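# Set the green wire apart from the other wires

## Task

Put the green wire down on the table on its own, leaving at least a hand's width between it and each of the other wires; any wire left dangling over the table edge may count as failure.

## Robot and tools

Robot: two arms, left_arm and right_arm, each with six joints, a two-finger parallel gripper and a wrist camera. In the scene frame the left base sits near (-0.005, +0.324, 0) m and the right near (+0.003, -0.270, +0.004) m. The scene frame has its origin at table-top height, halfway between the nominal bases, a few cm behind the near table edge; +x points out over the table, +y toward left_arm, +z up. Arm names do not match the left or right sides of images. On each gripper the fingers point along its own +z and spread along its own y. end_effector_position is the spot between the pads, about 1 cm behind the fingertips.

Frames: positions, quaternions (wxyz) and velocities in results are in the scene frame. Every offset you send is measured along that arm's current Hand target axes, not the scene axes.

execute_actions(actions, cameras): actions is a list of actions. Each action is a table of at most 15 rows, and each row is one 1/30 s control step; a short table repeats its final row until 15 steps are used. A row is always 14 numbers, each between -1 and 1: left dx, dy, dz, rx, ry, rz, opening, then the same seven for right. The six pose numbers are an offset from the arm's Hand target as it was when that action began. Each row counts from that same start, not from the row before, but the next action starts from the new Hand target, so repeating an offset keeps moving the arm. Scale: 1.0 equals 0.6 m of travel or 180 degrees of turn; rx, ry, rz form a single rotation vector. Opening is not an offset: +1 is fully open (0.093 m) and -1 closed. Six zeros for an arm re-send its Hand target. Images return only if actions is empty or cameras names them (cameras: list of names, ["all"], or []). An empty actions list also shows scene number and extra fields.

move(target, speed, blend, opening_speed, grip_force, blocking, cameras): target is one 14-number row laid out as above, or a list of up to 15 such rows; every row is an offset from the Hand targets at the move's start, not from the prior row, in hand axes, same 0.6 m / 180 degree scale; openings stay absolute. The grippers travel straight lines and all finish together, taking 0.5 s at least and 10 s at most for the whole list. speed: m/s, 0.002 to 2.9, default 0.25 (turning up to twice that in rad/s), one value or one per target. blend: corner rounding in metres, one value or one per target; 0 stops at each point. opening_speed: rate of the opening command per second on the -1..+1 scale, at least 0.2. grip_force: newtons per pad, 10 to 50, one value or one per arm; it persists, and low values close slowly (roughly 16 s from open at 10). blocking=false returns after about 0.5 s while the move continues. The result adds a move: line naming the ending (done, off_target, moving, held, fault); limits=paced means a pose was clipped, limits=held that a safety check held steps back. Moves do not avoid obstacles or the other arm, and faster moves overshoot and hit harder.

wait(seconds 0 to 10) lets time pass with commands held. stop brakes a running move. zoom_image(camera, region=[x0,y0,x1,y1]) crops, at most 504 by 504 pixels, one camera from the latest image set; cameras are cam_head_left, cam_head_right, cam_high, cam_low, cam_left_wrist, cam_right_wrist, each 896x504. read_manual gives licence texts only. finished_scene(scene) ends the scene; make no other call after it in that reply.

Reading results: Hand target is the last commanded pose after clipping; later offsets start there. The gripper often rests short of it or tilted, especially far out; compare positions and send the remaining gap. Tool commands lists present commands; zero is a real command, so resend an arm's current opening to keep it. grip_measured is the finger motor on the opening scale: pads meet near -0.94, and each millimetre of object width adds about 0.0208. Sending about 0.24 below the width reading grips firmly; to release, send well above it. Joint positions end with the opening in metres. Joint torques include arm weight and wrap at ±28 N m on joints 1 to 3. Joint velocities may read within noise. Action results list some step positions.

Controller: orientation commands are limited to 40 degrees from the measured orientation per step. An arm blocked by something keeps pushing; relieve it by commanding the target back beyond the gripper.

Avoid: dropping the wire or releasing it while moving; anything leaving the table; slamming into the table, or into the bar, plate and rail near the bases (up to about 3 cm tall, no warning before contact); grippers, housings or wrist cameras touching each other or one gripper squeezing the other's fingers; strain on camera cables; paths passing close to an arm's own base (go around); holding loads or stretching arms long, which heats motors (MOTOR HOT at 75 °C, fold-away fault at 90, collapse at 100). Scene time keeps running while you compose replies.

Each tool is called after "Request:" by a JSON object that holds its "method" and its "body", one argument or row to a line.

## Session

Request:
{"method": "execute_actions", "body": {
  "actions": []
}}

Scene clock: 0.00 s.
left_arm: end_effector_position=(+0.3753, +0.3324, +0.3974) grip_measured=+1.000 end_effector_quat_wxyz=(+0.703, -0.007, +0.712, -0.007) | right_arm: end_effector_position=(+0.2997, +0.0360, +0.2659) grip_measured=-0.921 end_effector_quat_wxyz=(-0.442, +0.541, -0.550, -0.458)
Joint positions: left_arm=[0 1.047 1.047 0 0 0 0.093] | right_arm=[0.47 1.503 1.099 -0.007 -1.086 -0.382 0.001]
Joint velocities: within noise
Joint torques (N m): no reading
Heat: left arm: 29 °C; right arm: 27 °C.
Hand target: left_arm +0.3718, +0.3322, +0.4143; +0.720, -0.006, +0.694, -0.008 | right_arm +0.2982, +0.0361, +0.2797; -0.456, +0.546, -0.535, -0.455
Tool commands: left_gripper/opening=+1.0 right_gripper/opening=-0.926487

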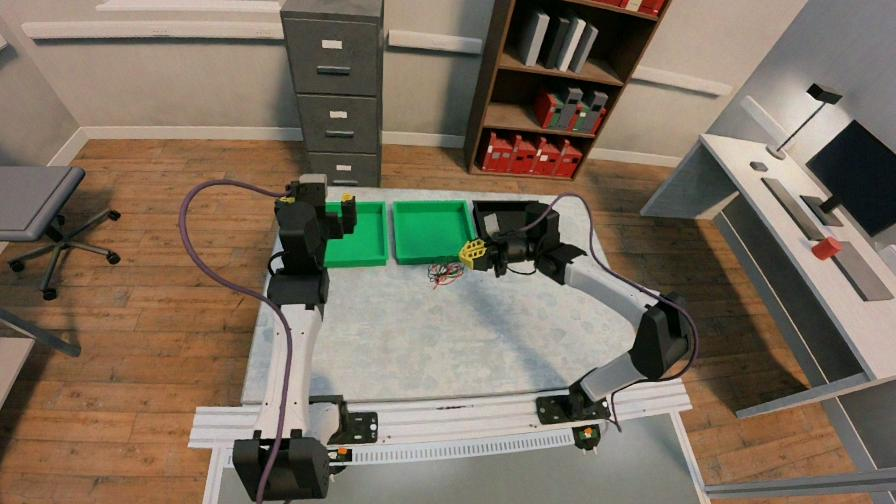

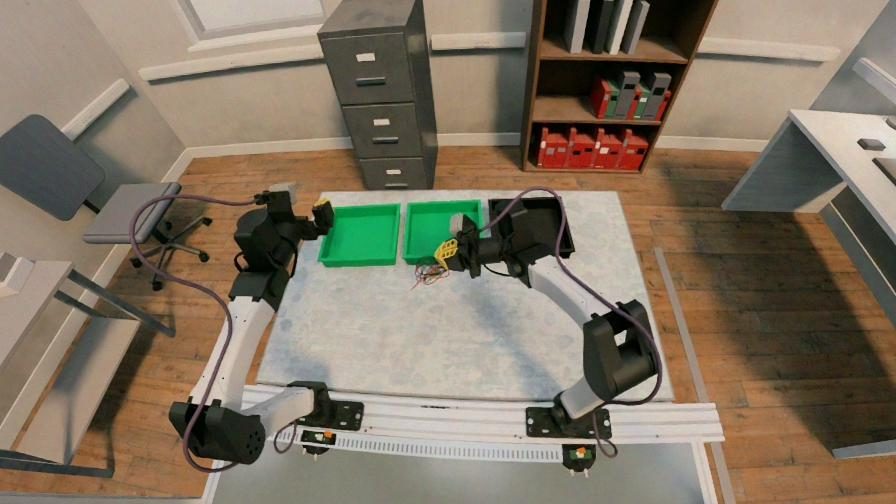

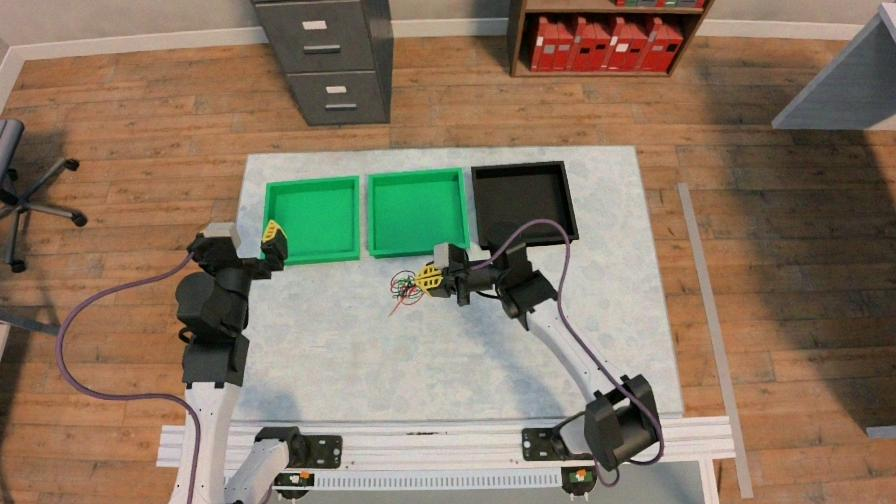

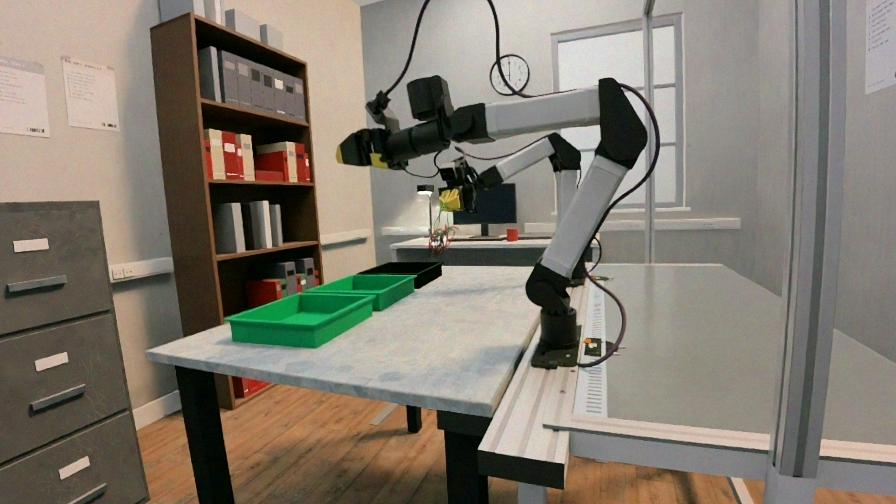

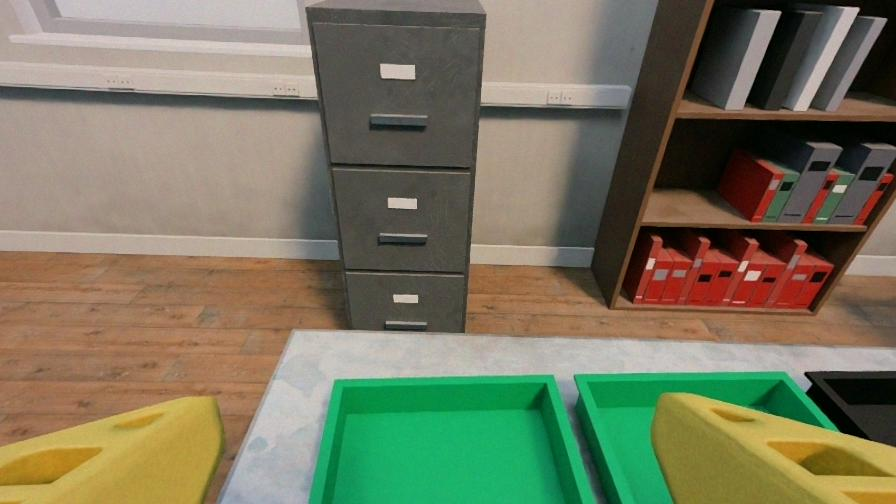

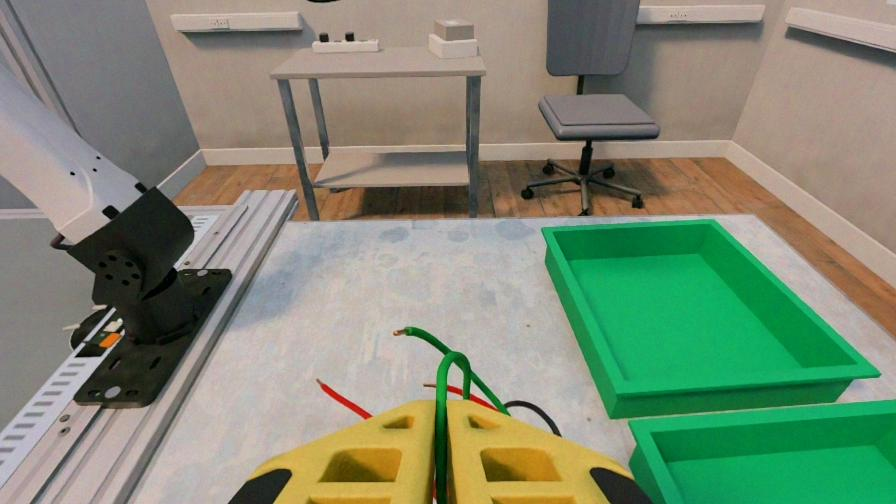

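Request:
{"method": "move", "body": {
  "target": [0.3597,-0.3635,-0.1315,0.4676,0.231,0.2135,-0.3,0.2708,0.0031,0.0464,0,0,0,-0.9265],
  "speed": [0.25],
  "cameras": ["cam_left_wrist","cam_right_wrist","cam_high","cam_low"]
}}

Scene clock: 14.30 s.
left_arm: end_effector_position=(+0.2990, +0.1140, +0.1899) grip_measured=-0.299 end_effector_quat_wxyz=(+0.233, +0.653, +0.678, -0.246) | right_arm: end_effector_position=(+0.2970, +0.0371, +0.1148) grip_measured=-0.921 end_effector_quat_wxyz=(-0.445, +0.542, -0.547, -0.457)
Joint positions: left_arm=[-0.349 1.68 1.505 -1.126 0.622 1.102 0.031] | right_arm=[0.47 1.815 0.745 0.668 -1.086 -0.382 0.001]
Joint torques (N m): left_arm=[-0.55 -5.75 10.55 0.47 0.47 0.27] | right_arm=[-0.95 -5.9 6.48 2.1 -0.38 -0.06]
Heat: left arm: 32 °C; right arm: 30 °C.
Hand target: left_arm +0.3001, +0.1100, +0.2004; +0.242, +0.664, +0.665, -0.242 | right_arm +0.2982, +0.0360, +0.1148; -0.456, +0.546, -0.535, -0.455
Off the commanded pose: left_arm 0.011 m, 2 deg | right_arm 0.002 m, 2 deg.
move: off_target (left_arm)
Images, in order (width x height): cam_high 896x504, cam_low 896x504, cam_left_wrist 896x504, cam_right_wrist 896x504.

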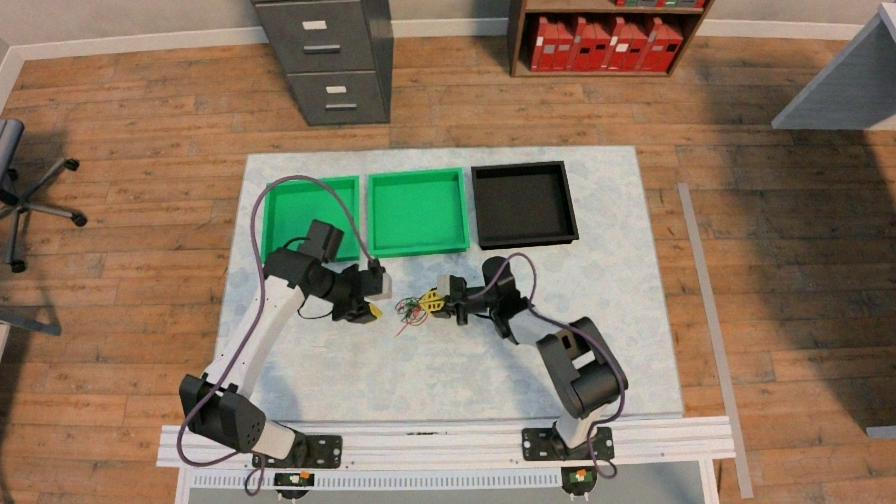

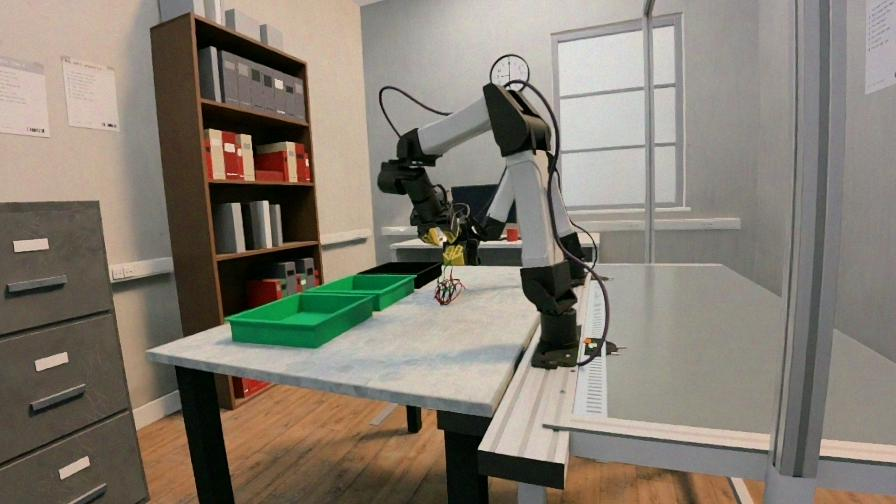

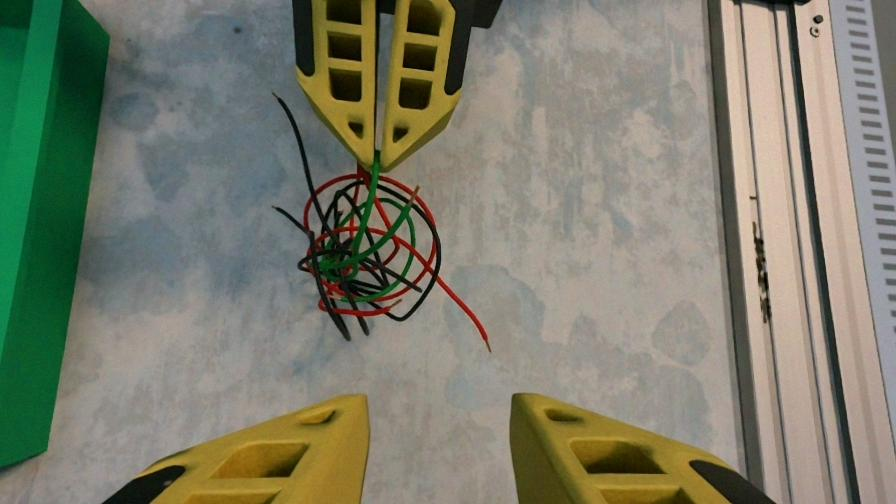

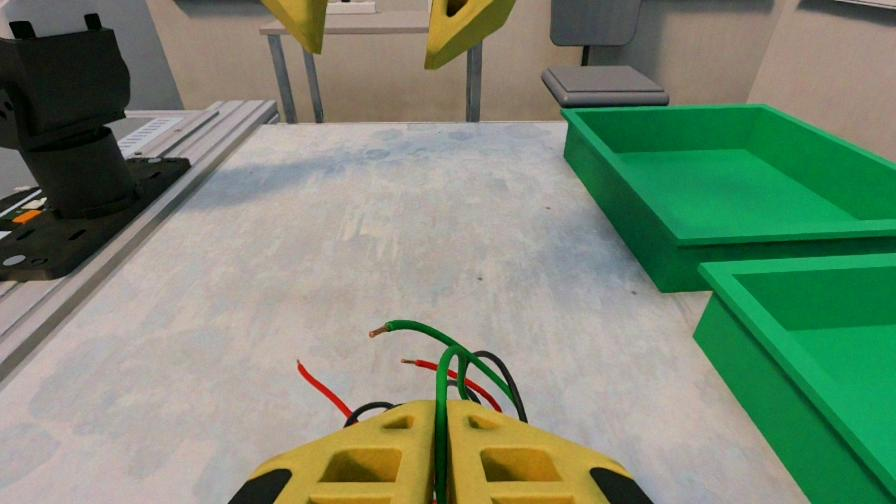

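Excellent top-down view. Let me zoom in on the heap.

Request:
{"method": "zoom_image", "body": {
  "camera": "cam_left_wrist",
  "region": [250, 80, 510, 360]
}}

Request:
{"method": "zoom_image", "body": {
  "camera": "cam_low",
  "region": [400, 200, 500, 320]
}}

Request:
{"method": "zoom_image", "body": {
  "camera": "cam_right_wrist",
  "region": [260, 290, 580, 470]
}}

Scaled by 1.800 from the camera's 896x504 image, which has a finer 1280x720 frame.

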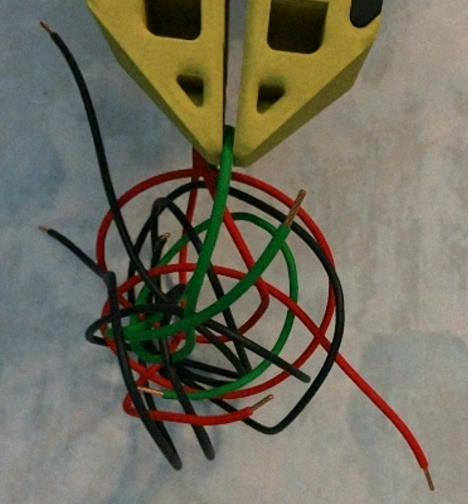

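Scaled by 4.200 from the camera's 896x504 image, which has a finer 1280x720 frame.

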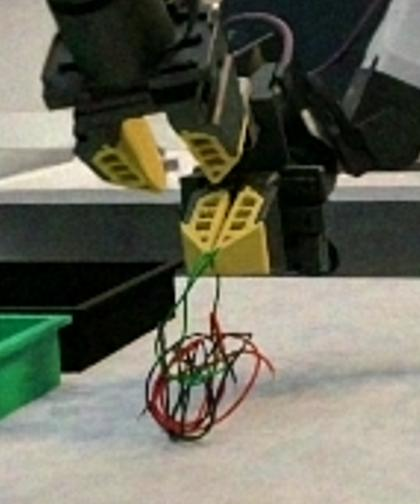

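Scaled by 1.575 from the camera's 896x504 image, which has a finer 1280x720 frame.

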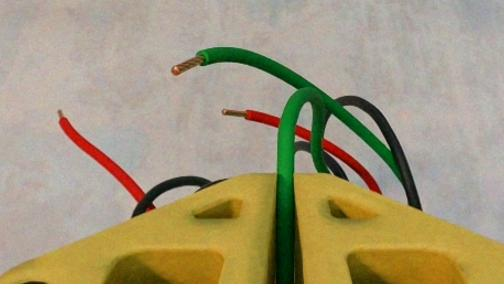

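Request:
{"method": "move", "body": {
  "target": [
    [0,0,0,0,0,0,-0.3,0,0,0,0,0,0,-0.5],
    [0,0,0,0,0,0,-0.3,-0.02,0,-0.1,0,0,0,-0.5]
  ],
  "speed": [0.1,0.12],
  "opening_speed": 0.6,
  "cameras": ["cam_left_wrist","cam_right_wrist"]
}}

Scene clock: 23.60 s.
left_arm: end_effector_position=(+0.2989, +0.1141, +0.1899) grip_measured=-0.299 end_effector_quat_wxyz=(+0.233, +0.653, +0.678, -0.246) | right_arm: end_effector_position=(+0.2975, -0.0206, +0.1168) grip_measured=-0.502 end_effector_quat_wxyz=(-0.433, +0.531, -0.561, -0.464)
Joint positions: left_arm=[-0.349 1.68 1.505 -1.127 0.622 1.102 0.031] | right_arm=[0.297 1.718 0.713 0.396 -1.232 -0.56 0.021]
Joint torques (N m): left_arm=[-0.55 -5.74 10.58 0.47 0.47 0.29] | right_arm=[-0.68 -9.88 8.36 1.45 -0.6 -0.19]
Heat: left arm: 34 °C; right arm: 31 °C.
Hand target: left_arm +0.3002, +0.1100, +0.2004; +0.242, +0.664, +0.665, -0.242 | right_arm +0.2986, -0.0210, +0.1368; -0.456, +0.546, -0.535, -0.455
Off the commanded pose: left_arm 0.011 m, 2 deg | right_arm 0.020 m, 4 deg.
move: off_target (left_arm, right_arm)
Images, in order (width x height): cam_left_wrist 896x504, cam_right_wrist 896x504.

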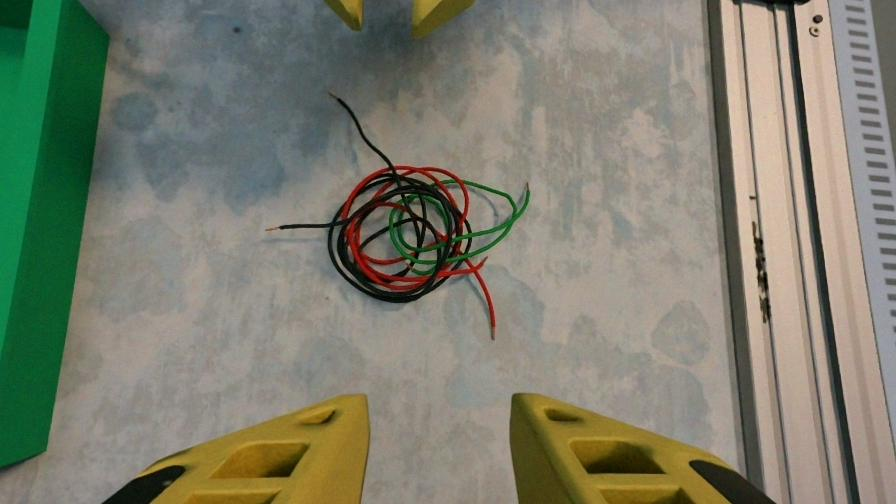

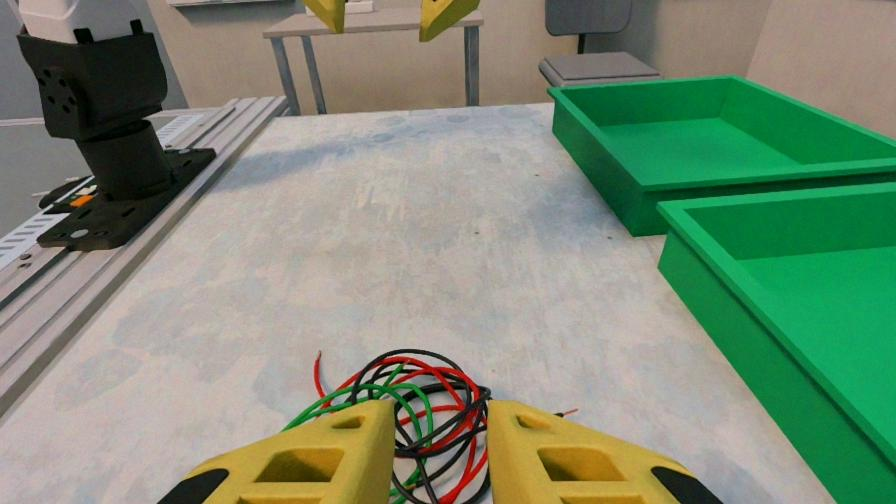

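Request:
{"method": "zoom_image", "body": {
  "camera": "cam_left_wrist",
  "region": [260, 80, 560, 350]
}}

Request:
{"method": "zoom_image", "body": {
  "camera": "cam_right_wrist",
  "region": [270, 330, 600, 504]
}}

Scaled by 1.680 from the camera's 896x504 image, which has a finer 1280x720 frame.

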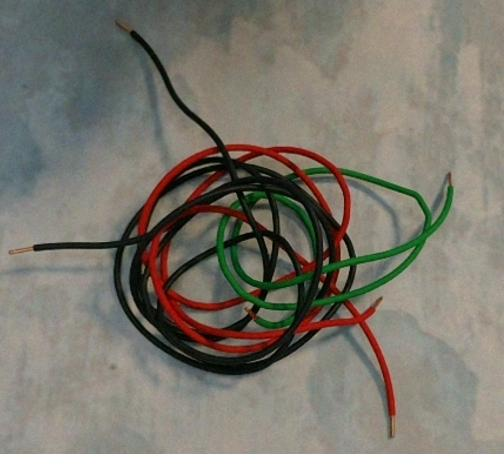

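Scaled by 1.527 from the camera's 896x504 image, which has a finer 1280x720 frame.

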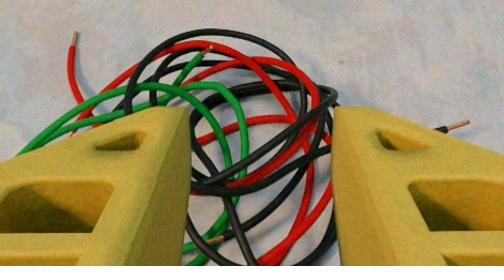

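Request:
{"method": "zoom_image", "body": {
  "camera": "cam_left_wrist",
  "region": [420, 160, 540, 290]
}}

Request:
{"method": "zoom_image", "body": {
  "camera": "cam_left_wrist",
  "region": [320, 150, 480, 310]
}}

Scaled by 3.877 from the camera's 896x504 image, which has a finer 1280x720 frame.

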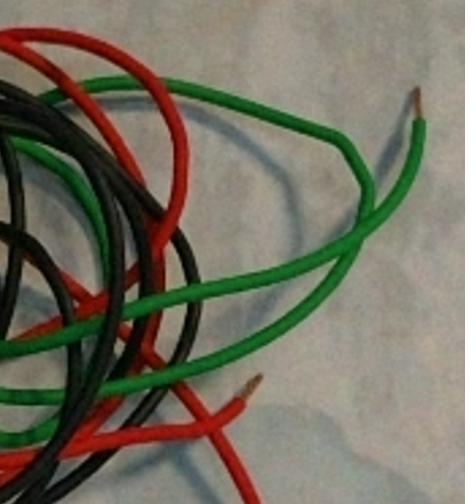

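Scaled by 3.150 from the camera's 896x504 image, which has a finer 1280x720 frame.

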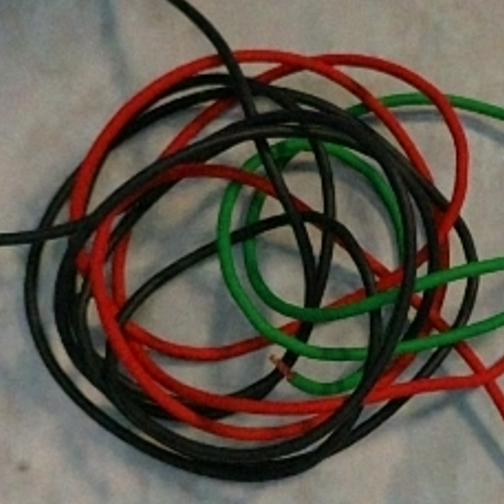

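Request:
{"method": "move", "body": {
  "target": [0,0,0,0,0,0,-0.3,0.0653,0.142,-0.0278,0,0.196,0,-0.65],
  "speed": 0.25,
  "cameras": ["cam_left_wrist","cam_right_wrist"]
}}

Scene clock: 38.60 s.
left_arm: end_effector_position=(+0.2989, +0.1141, +0.1899) grip_measured=-0.299 end_effector_quat_wxyz=(+0.233, +0.653, +0.678, -0.246) | right_arm: end_effector_position=(+0.2096, -0.0506, +0.0827) grip_measured=-0.648 end_effector_quat_wxyz=(-0.249, +0.650, -0.665, -0.272)
Joint positions: left_arm=[-0.349 1.68 1.505 -1.127 0.622 1.102 0.031] | right_arm=[0.489 1.353 0.735 -0.539 -0.654 -0.948 0.014]
Joint torques (N m): left_arm=[-0.55 -5.74 10.58 0.47 0.47 0.3] | right_arm=[0.1 -6.46 10.7 0.94 -0.55 -0.07]
Heat: left arm: 37 °C; right arm: 33 °C.
Hand target: left_arm +0.3002, +0.1100, +0.2004; +0.242, +0.664, +0.665, -0.242 | right_arm +0.2141, -0.0451, +0.1000; -0.273, +0.659, -0.648, -0.268
Off the commanded pose: left_arm 0.011 m, 2 deg | right_arm 0.019 m, 4 deg.
move: off_target (left_arm, right_arm)
Images, in order (width x height): cam_left_wrist 896x504, cam_right_wrist 896x504.

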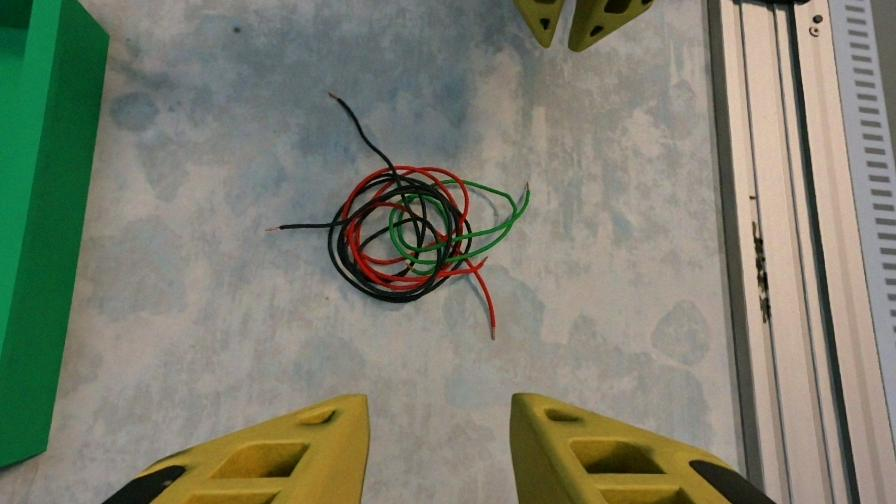

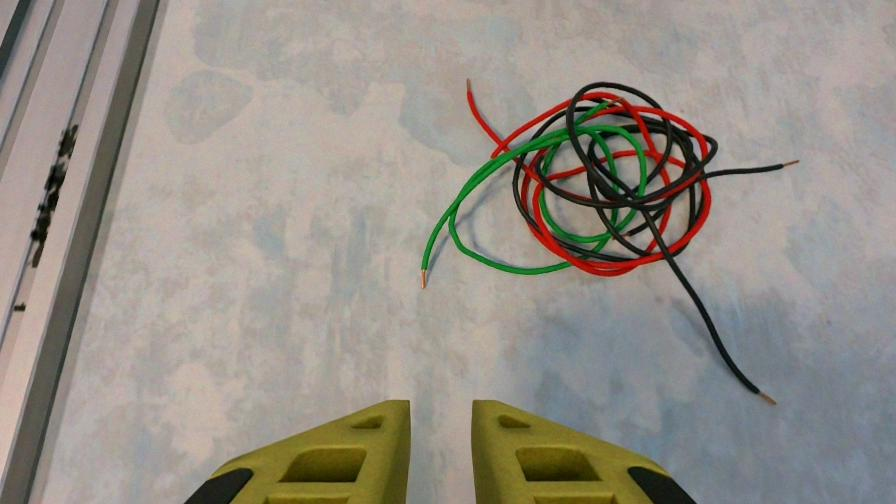

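Request:
{"method": "zoom_image", "body": {
  "camera": "cam_right_wrist",
  "region": [410, 70, 730, 300]
}}

Scaled by 1.575 from the camera's 896x504 image, which has a finer 1280x720 frame.

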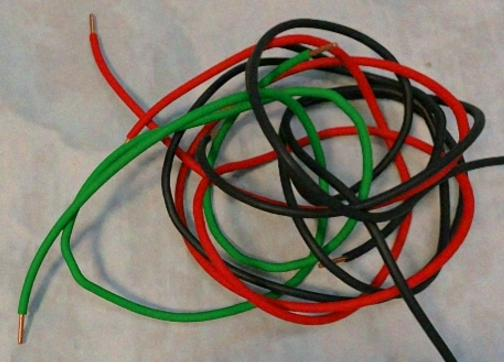

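Request:
{"method": "move", "body": {
  "target": [0,0,0,0,0,0,-0.3,0.0042,0.016,0.0957,0,0,0,-0.71],
  "speed": 0.15,
  "cameras": ["cam_right_wrist"]
}}

Scene clock: 45.90 s.
left_arm: end_effector_position=(+0.2989, +0.1141, +0.1899) grip_measured=-0.299 end_effector_quat_wxyz=(+0.233, +0.653, +0.678, -0.246) | right_arm: end_effector_position=(+0.2039, -0.0114, +0.0576) grip_measured=-0.708 end_effector_quat_wxyz=(-0.266, +0.659, -0.652, -0.263)
Joint positions: left_arm=[-0.349 1.68 1.505 -1.127 0.622 1.102 0.031] | right_arm=[0.646 1.435 0.662 -0.255 -0.578 -0.803 0.011]
Joint torques (N m): left_arm=[-0.55 -5.75 10.58 0.47 0.46 0.3] | right_arm=[0.2 -3.47 7.45 1.66 -0.45 0.16]
Heat: left arm: 38 °C; right arm: 33 °C.
Hand target: left_arm +0.3002, +0.1100, +0.2004; +0.242, +0.664, +0.665, -0.242 | right_arm +0.2045, -0.0064, +0.0575; -0.273, +0.659, -0.648, -0.268
Off the commanded pose: left_arm 0.011 m, 2 deg | right_arm 0.005 m, 1 deg.
move: off_target (left_arm)
Images, in order (width x height): cam_right_wrist 896x504.

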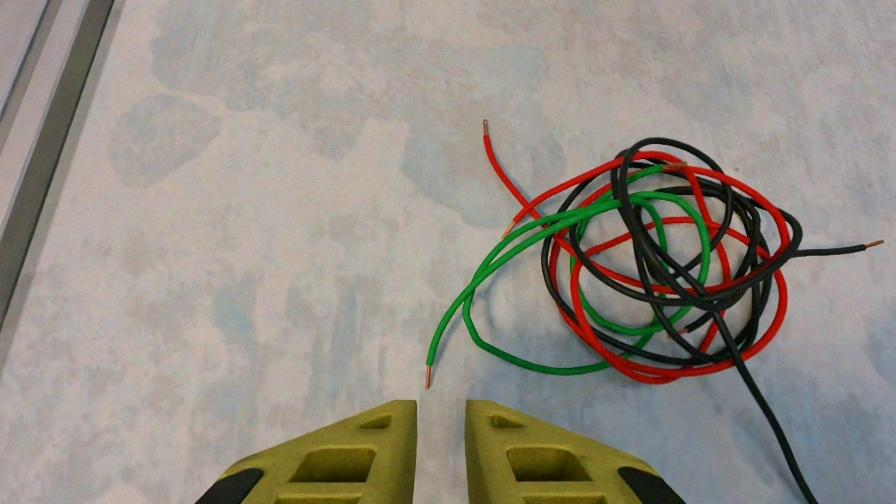

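Request:
{"method": "move", "body": {
  "target": [
    [0,0,0,0,0,0,-0.3,0.022,0.0078,0.0722,0,0,0,-0.71],
    [0,0,0,0,0,0,-0.3,0.022,0.0078,0.0722,0,0,0,-1]
  ],
  "speed": [0.07,0.07],
  "cameras": ["cam_right_wrist"]
}}

Scene clock: 51.40 s.
left_arm: end_effector_position=(+0.2989, +0.1141, +0.1899) grip_measured=-0.299 end_effector_quat_wxyz=(+0.233, +0.653, +0.678, -0.246) | right_arm: end_effector_position=(+0.2013, +0.0104, +0.0183) grip_measured=-0.977 end_effector_quat_wxyz=(-0.267, +0.659, -0.652, -0.263)
Joint positions: left_arm=[-0.349 1.68 1.505 -1.127 0.622 1.102 0.031] | right_arm=[0.719 1.595 0.607 0.001 -0.538 -0.73 0]
Joint torques (N m): left_arm=[-0.55 -5.75 10.56 0.47 0.47 0.3] | right_arm=[0.31 -4.16 6.45 1.74 -0.42 0.19]
Heat: left arm: 38 °C; right arm: 33 °C.
Hand target: left_arm +0.3002, +0.1100, +0.2004; +0.242, +0.664, +0.665, -0.242 | right_arm +0.2001, +0.0149, +0.0175; -0.273, +0.659, -0.648, -0.268
Off the commanded pose: left_arm 0.011 m, 2 deg | right_arm 0.005 m, 1 deg.
move: off_target (left_arm)
Images, in order (width x height): cam_right_wrist 896x504.

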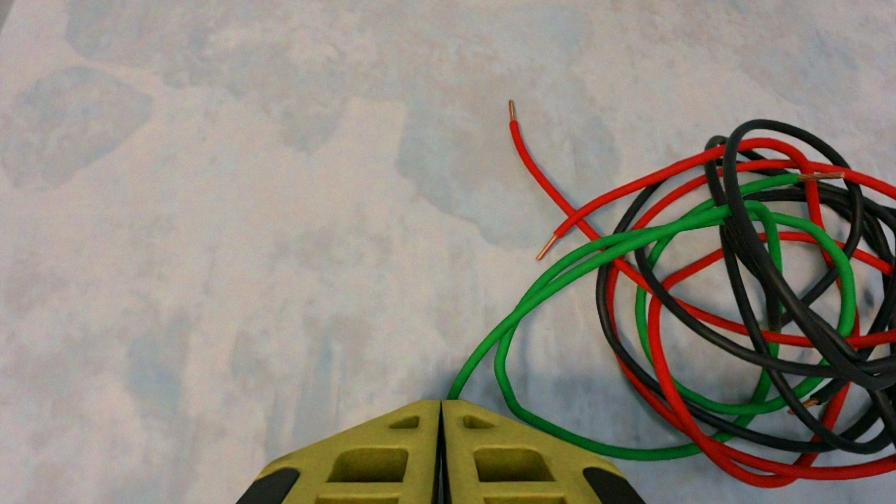

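Request:
{"method": "zoom_image", "body": {
  "camera": "cam_right_wrist",
  "region": [480, 90, 896, 490]
}}

Scaled by 1.212 from the camera's 896x504 image, which has a finer 1280x720 frame.

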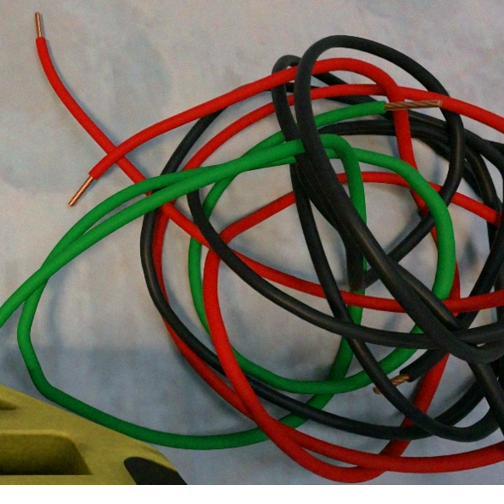

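Request:
{"method": "move", "body": {
  "target": [0.0685,0.1052,0.2218,0,0,0,-0.3,0,0,0,0,0,0,-1],
  "speed": 0.2,
  "cameras": ["cam_left_wrist","cam_right_wrist"]
}}

Scene clock: 62.13 s.
left_arm: end_effector_position=(+0.3626, +0.0626, +0.0654) grip_measured=-0.299 end_effector_quat_wxyz=(+0.233, +0.663, +0.669, -0.242) | right_arm: end_effector_position=(+0.2013, +0.0104, +0.0183) grip_measured=-0.977 end_effector_quat_wxyz=(-0.267, +0.659, -0.652, -0.263)
Joint positions: left_arm=[-0.41 2.037 1.467 -0.696 0.601 1.06 0.031] | right_arm=[0.719 1.595 0.607 0.001 -0.538 -0.73 0]
Joint torques (N m): left_arm=[-0.79 -8.65 7.51 0.83 0.47 -0.02] | right_arm=[0.23 -4.22 6.49 1.73 -0.43 0.19]
Heat: left arm: 39 °C; right arm: 32 °C.
Hand target: left_arm +0.3633, +0.0561, +0.0719; +0.242, +0.664, +0.665, -0.242 | right_arm +0.2001, +0.0149, +0.0175; -0.273, +0.659, -0.648, -0.268
Off the commanded pose: left_arm 0.009 m, 1 deg | right_arm 0.005 m, 1 deg.
move: done
Images, in order (width x height): cam_left_wrist 896x504, cam_right_wrist 896x504.

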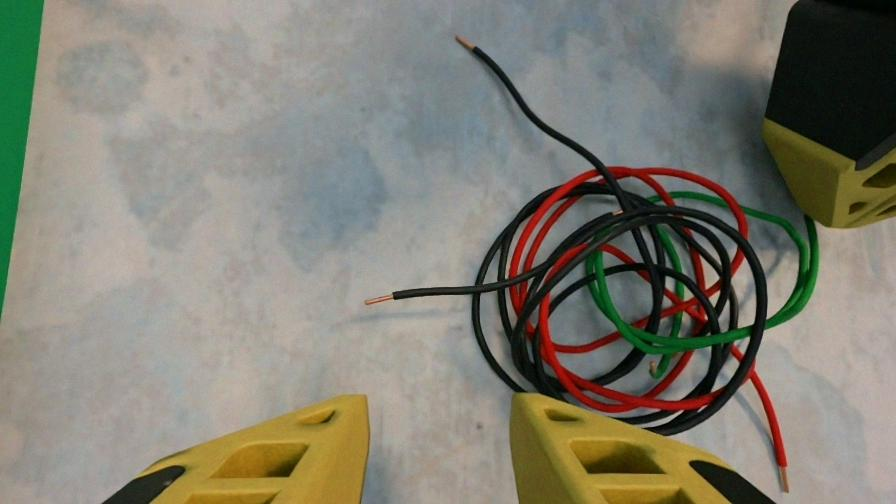

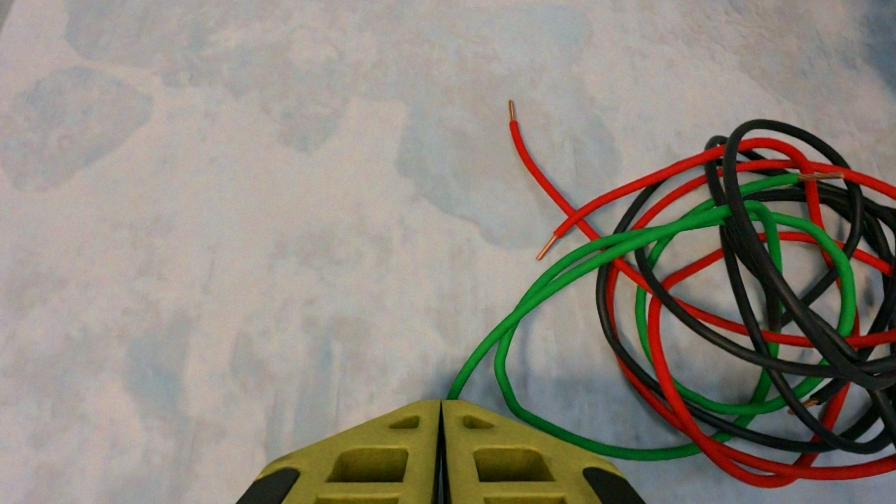

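Request:
{"method": "zoom_image", "body": {
  "camera": "cam_left_wrist",
  "region": [450, 150, 830, 450]
}}

Scaled by 1.326 from the camera's 896x504 image, which has a finer 1280x720 frame.

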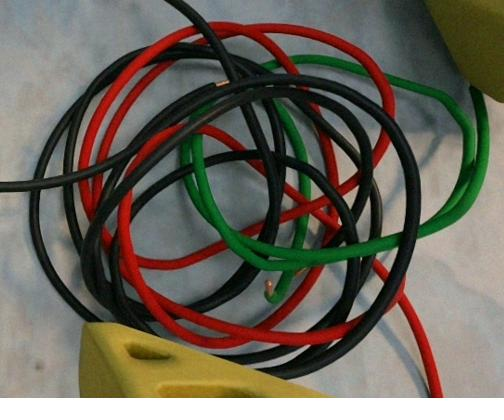

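Request:
{"method": "move", "body": {
  "target": [0.0066,-0.045,0.0597,0,0,0,-0.15,0,0,0,0,0,0,-1],
  "speed": 0.1,
  "cameras": ["cam_left_wrist"]
}}

Scene clock: 74.10 s.
left_arm: end_effector_position=(+0.3388, +0.0394, +0.0339) grip_measured=-0.151 end_effector_quat_wxyz=(+0.233, +0.664, +0.668, -0.243) | right_arm: end_effector_position=(+0.2014, +0.0104, +0.0183) grip_measured=-0.977 end_effector_quat_wxyz=(-0.267, +0.659, -0.652, -0.262)
Joint positions: left_arm=[-0.487 2.037 1.323 -0.506 0.578 0.976 0.038] | right_arm=[0.719 1.595 0.607 0.002 -0.537 -0.73 0]
Joint torques (N m): left_arm=[-0.59 -9.94 5.24 0.96 0.42 -0.01] | right_arm=[0.25 -4.25 6.45 1.72 -0.4 0.2]
Heat: left arm: 38 °C; right arm: 31 °C.
Hand target: left_arm +0.3362, +0.0360, +0.0419; +0.242, +0.664, +0.665, -0.242 | right_arm +0.2001, +0.0149, +0.0175; -0.273, +0.659, -0.648, -0.268
Off the commanded pose: left_arm 0.009 m, 1 deg | right_arm 0.005 m, 1 deg.
move: done
Images, in order (width x height): cam_left_wrist 896x504.

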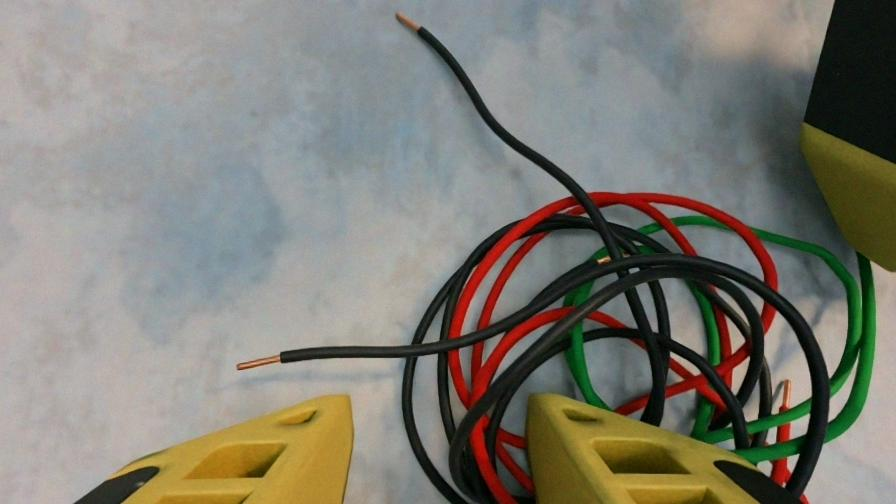

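Request:
{"method": "zoom_image", "body": {
  "camera": "cam_left_wrist",
  "region": [380, 330, 640, 504]
}}

Scaled by 1.938 from the camera's 896x504 image, which has a finer 1280x720 frame.

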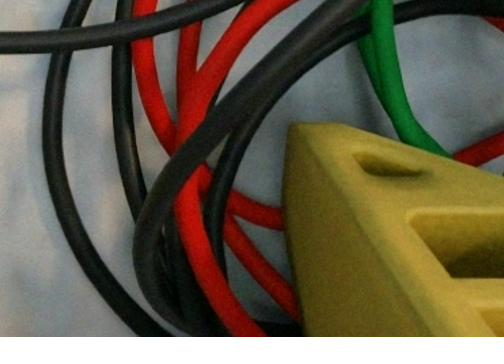

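Request:
{"method": "move", "body": {
  "target": [
    [0.0104,-0.0033,0.0021,0,0,0,-0.15,0,0,0,0,0,0,-1],
    [0.0104,-0.0033,0.0021,0,0,0,-1,0,0,0,0,0,0,-1]
  ],
  "speed": 0.04,
  "cameras": ["cam_left_wrist","cam_right_wrist"]
}}

Scene clock: 83.27 s.
left_arm: end_effector_position=(+0.3371, +0.0397, +0.0316) grip_measured=-0.982 end_effector_quat_wxyz=(+0.237, +0.664, +0.666, -0.243) | right_arm: end_effector_position=(+0.2015, +0.0105, +0.0184) grip_measured=-0.977 end_effector_quat_wxyz=(-0.267, +0.659, -0.652, -0.262)
Joint positions: left_arm=[-0.487 2.032 1.3 -0.479 0.582 0.976 0] | right_arm=[0.719 1.595 0.607 0.002 -0.537 -0.73 0]
Joint torques (N m): left_arm=[-0.02 -9.65 5.03 0.89 0.41 0.06] | right_arm=[0.23 -4.26 6.49 1.73 -0.45 0.17]
Heat: left arm: 39 °C; right arm: 31 °C.
Hand target: left_arm +0.3343, +0.0400, +0.0369; +0.242, +0.664, +0.665, -0.242 | right_arm +0.2001, +0.0149, +0.0175; -0.273, +0.659, -0.648, -0.268
Off the commanded pose: left_arm 0.006 m, 1 deg | right_arm 0.005 m, 1 deg.
move: done
Images, in order (width x height): cam_left_wrist 896x504, cam_right_wrist 896x504.

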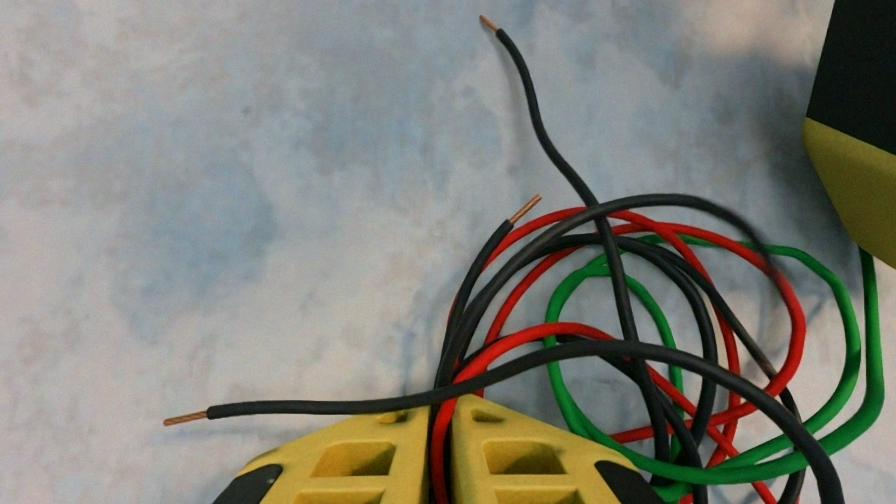

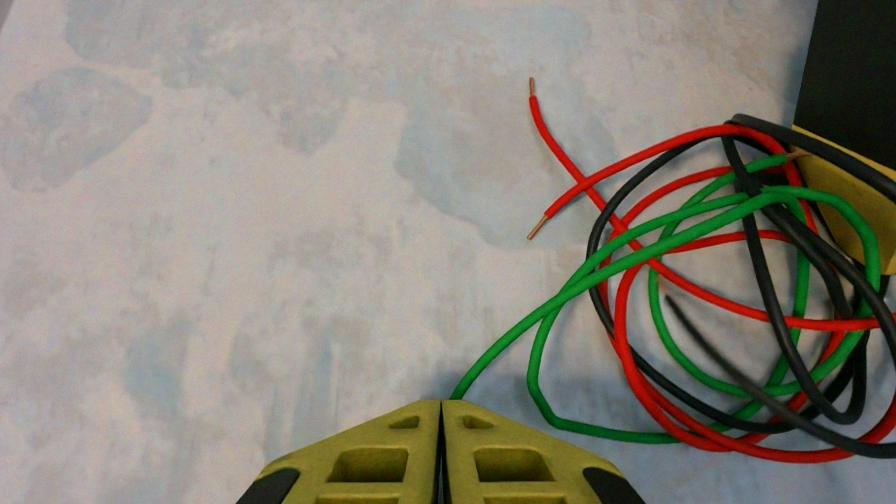

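Request:
{"method": "move", "body": {
  "target": [0,0,0,0,0,0,-1,0.1062,0.0018,-0.1769,0,0,0,-1],
  "speed": 0.08,
  "cameras": ["cam_left_wrist","cam_right_wrist"]
}}

Scene clock: 87.23 s.
left_arm: end_effector_position=(+0.3371, +0.0397, +0.0316) grip_measured=-0.982 end_effector_quat_wxyz=(+0.237, +0.664, +0.666, -0.243) | right_arm: end_effector_position=(+0.1919, -0.1094, +0.0323) grip_measured=-0.977 end_effector_quat_wxyz=(-0.247, +0.654, -0.662, -0.268)
Joint positions: left_arm=[-0.487 2.032 1.3 -0.479 0.582 0.976 0] | right_arm=[0.257 1.363 0.536 -0.518 -0.721 -1.249 0]
Joint torques (N m): left_arm=[-0.02 -9.63 5.01 0.89 0.41 0.06] | right_arm=[-0.95 -5.3 9.69 0.53 -0.81 -0.1]
Heat: left arm: 40 °C; right arm: 31 °C.
Hand target: left_arm +0.3343, +0.0400, +0.0369; +0.242, +0.664, +0.665, -0.242 | right_arm +0.2000, -0.1052, +0.0476; -0.273, +0.659, -0.648, -0.268
Off the commanded pose: left_arm 0.006 m, 1 deg | right_arm 0.018 m, 3 deg.
move: off_target (right_arm)
Images, in order (width x height): cam_left_wrist 896x504, cam_right_wrist 896x504.

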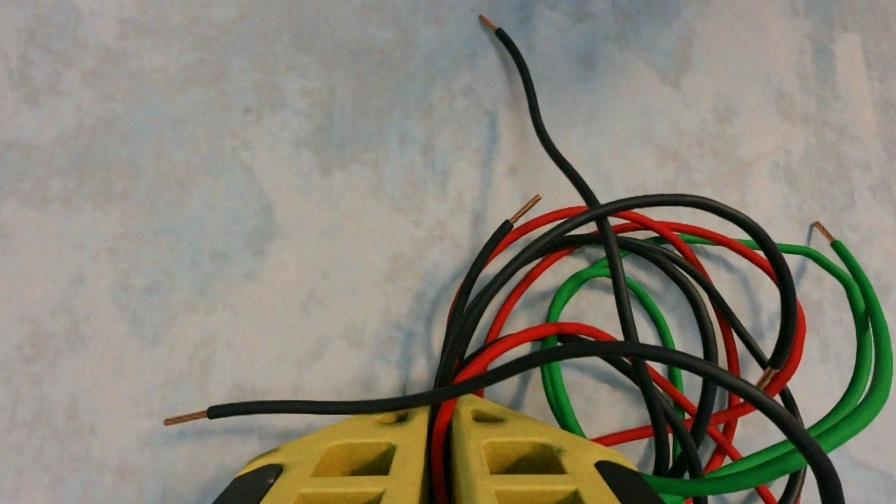

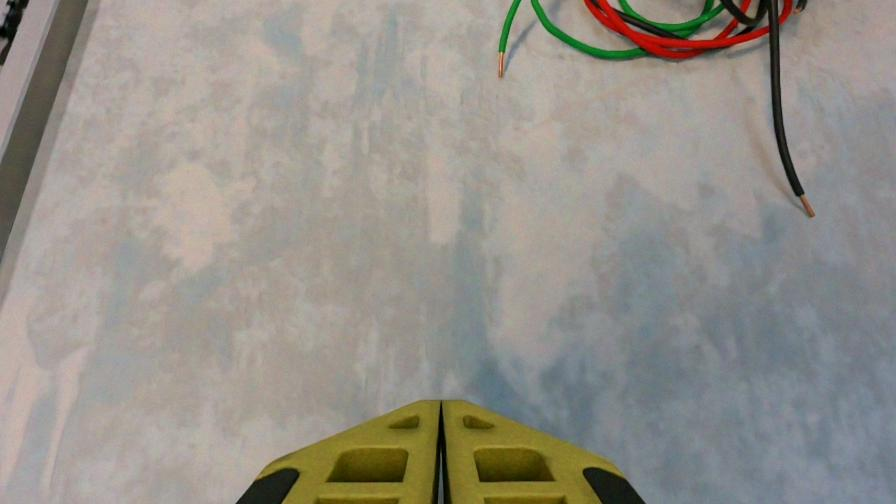

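Request:
{"method": "move", "body": {
  "target": [0,0,0,0,0,0,-1,-0.138,-0.0223,0.121,0,0.15,0,-0.65],
  "speed": 0.15,
  "cameras": ["cam_right_wrist"]
}}

Scene clock: 93.97 s.
left_arm: end_effector_position=(+0.3371, +0.0397, +0.0316) grip_measured=-0.982 end_effector_quat_wxyz=(+0.237, +0.664, +0.666, -0.243) | right_arm: end_effector_position=(+0.2104, -0.0013, +0.0511) grip_measured=-0.652 end_effector_quat_wxyz=(-0.113, +0.704, -0.693, -0.104)
Joint positions: left_arm=[-0.487 2.032 1.3 -0.479 0.582 0.976 0] | right_arm=[0.849 1.638 1.038 -0.706 -0.172 -0.738 0.014]
Joint torques (N m): left_arm=[-0.02 -9.65 5.03 0.89 0.4 0.07] | right_arm=[0.09 -5.24 10.47 0.71 -0.19 0.19]
Heat: left arm: 41 °C; right arm: 31 °C.
Hand target: left_arm +0.3343, +0.0400, +0.0369; +0.242, +0.664, +0.665, -0.242 | right_arm +0.2121, +0.0048, +0.0549; -0.114, +0.703, -0.694, -0.107
Off the commanded pose: left_arm 0.006 m, 1 deg | right_arm 0.007 m, 0 deg.
move: done
Images, in order (width x height): cam_right_wrist 896x504.

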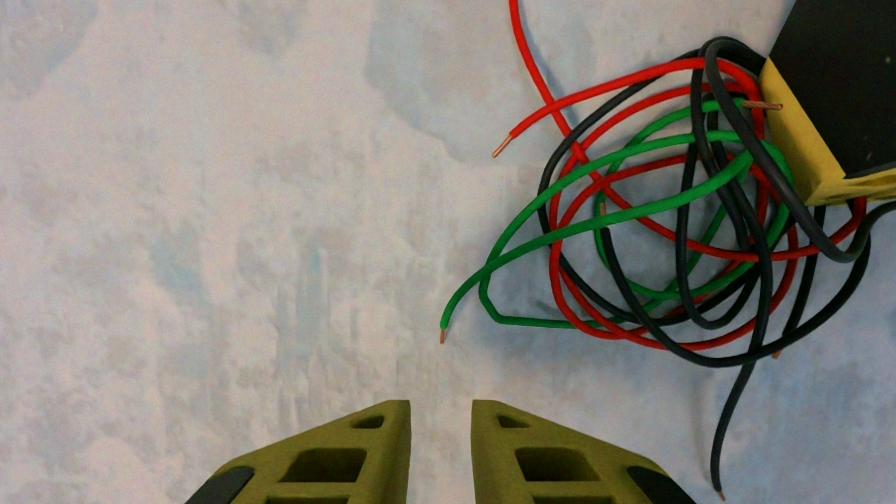

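Request:
{"method": "move", "body": {
  "target": [
    [0,0,0,0,0,0,-1,-0.0158,-0.0015,0.0227,0,0,0.178,-0.71],
    [0,0,0,0,0,0,-1,-0.0007,-0.0009,0.0683,0,0,0.178,-0.71]
  ],
  "speed": [0.1,0.06],
  "cameras": ["cam_right_wrist"]
}}

Scene clock: 103.00 s.
left_arm: end_effector_position=(+0.3371, +0.0397, +0.0316) grip_measured=-0.982 end_effector_quat_wxyz=(+0.237, +0.664, +0.666, -0.243) | right_arm: end_effector_position=(+0.2115, +0.0126, +0.0185) grip_measured=-0.708 end_effector_quat_wxyz=(+0.073, -0.485, +0.861, +0.131)
Joint positions: left_arm=[-0.487 2.032 1.3 -0.479 0.582 0.976 0] | right_arm=[0.872 1.743 1.019 -0.59 -0.171 -0.155 0.011]
Joint torques (N m): left_arm=[-0.02 -9.63 5.03 0.89 0.41 0.06] | right_arm=[0.08 -5.81 7.27 1.16 -0.12 0.16]
Heat: left arm: 43 °C; right arm: 32 °C.
Hand target: left_arm +0.3343, +0.0400, +0.0369; +0.242, +0.664, +0.665, -0.242 | right_arm +0.2129, +0.0179, +0.0160; +0.080, -0.484, +0.861, +0.134
Off the commanded pose: left_arm 0.006 m, 1 deg | right_arm 0.006 m, 1 deg.
move: done
Images, in order (width x height): cam_right_wrist 896x504.

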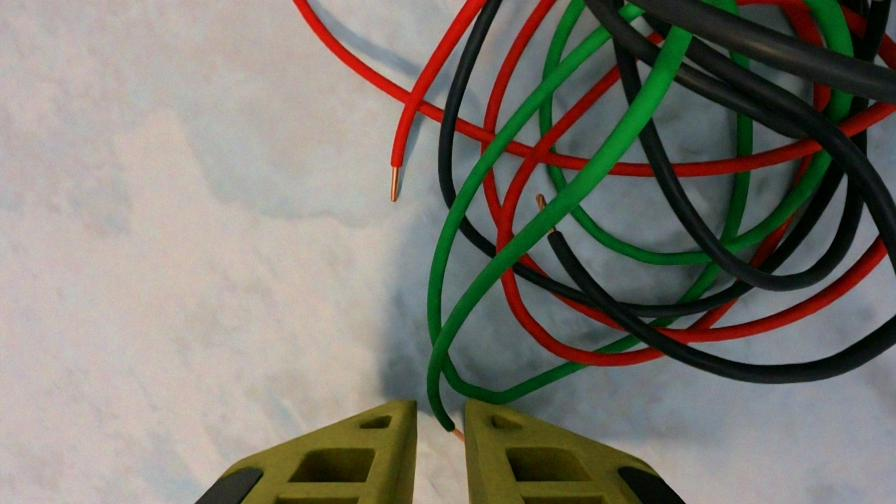

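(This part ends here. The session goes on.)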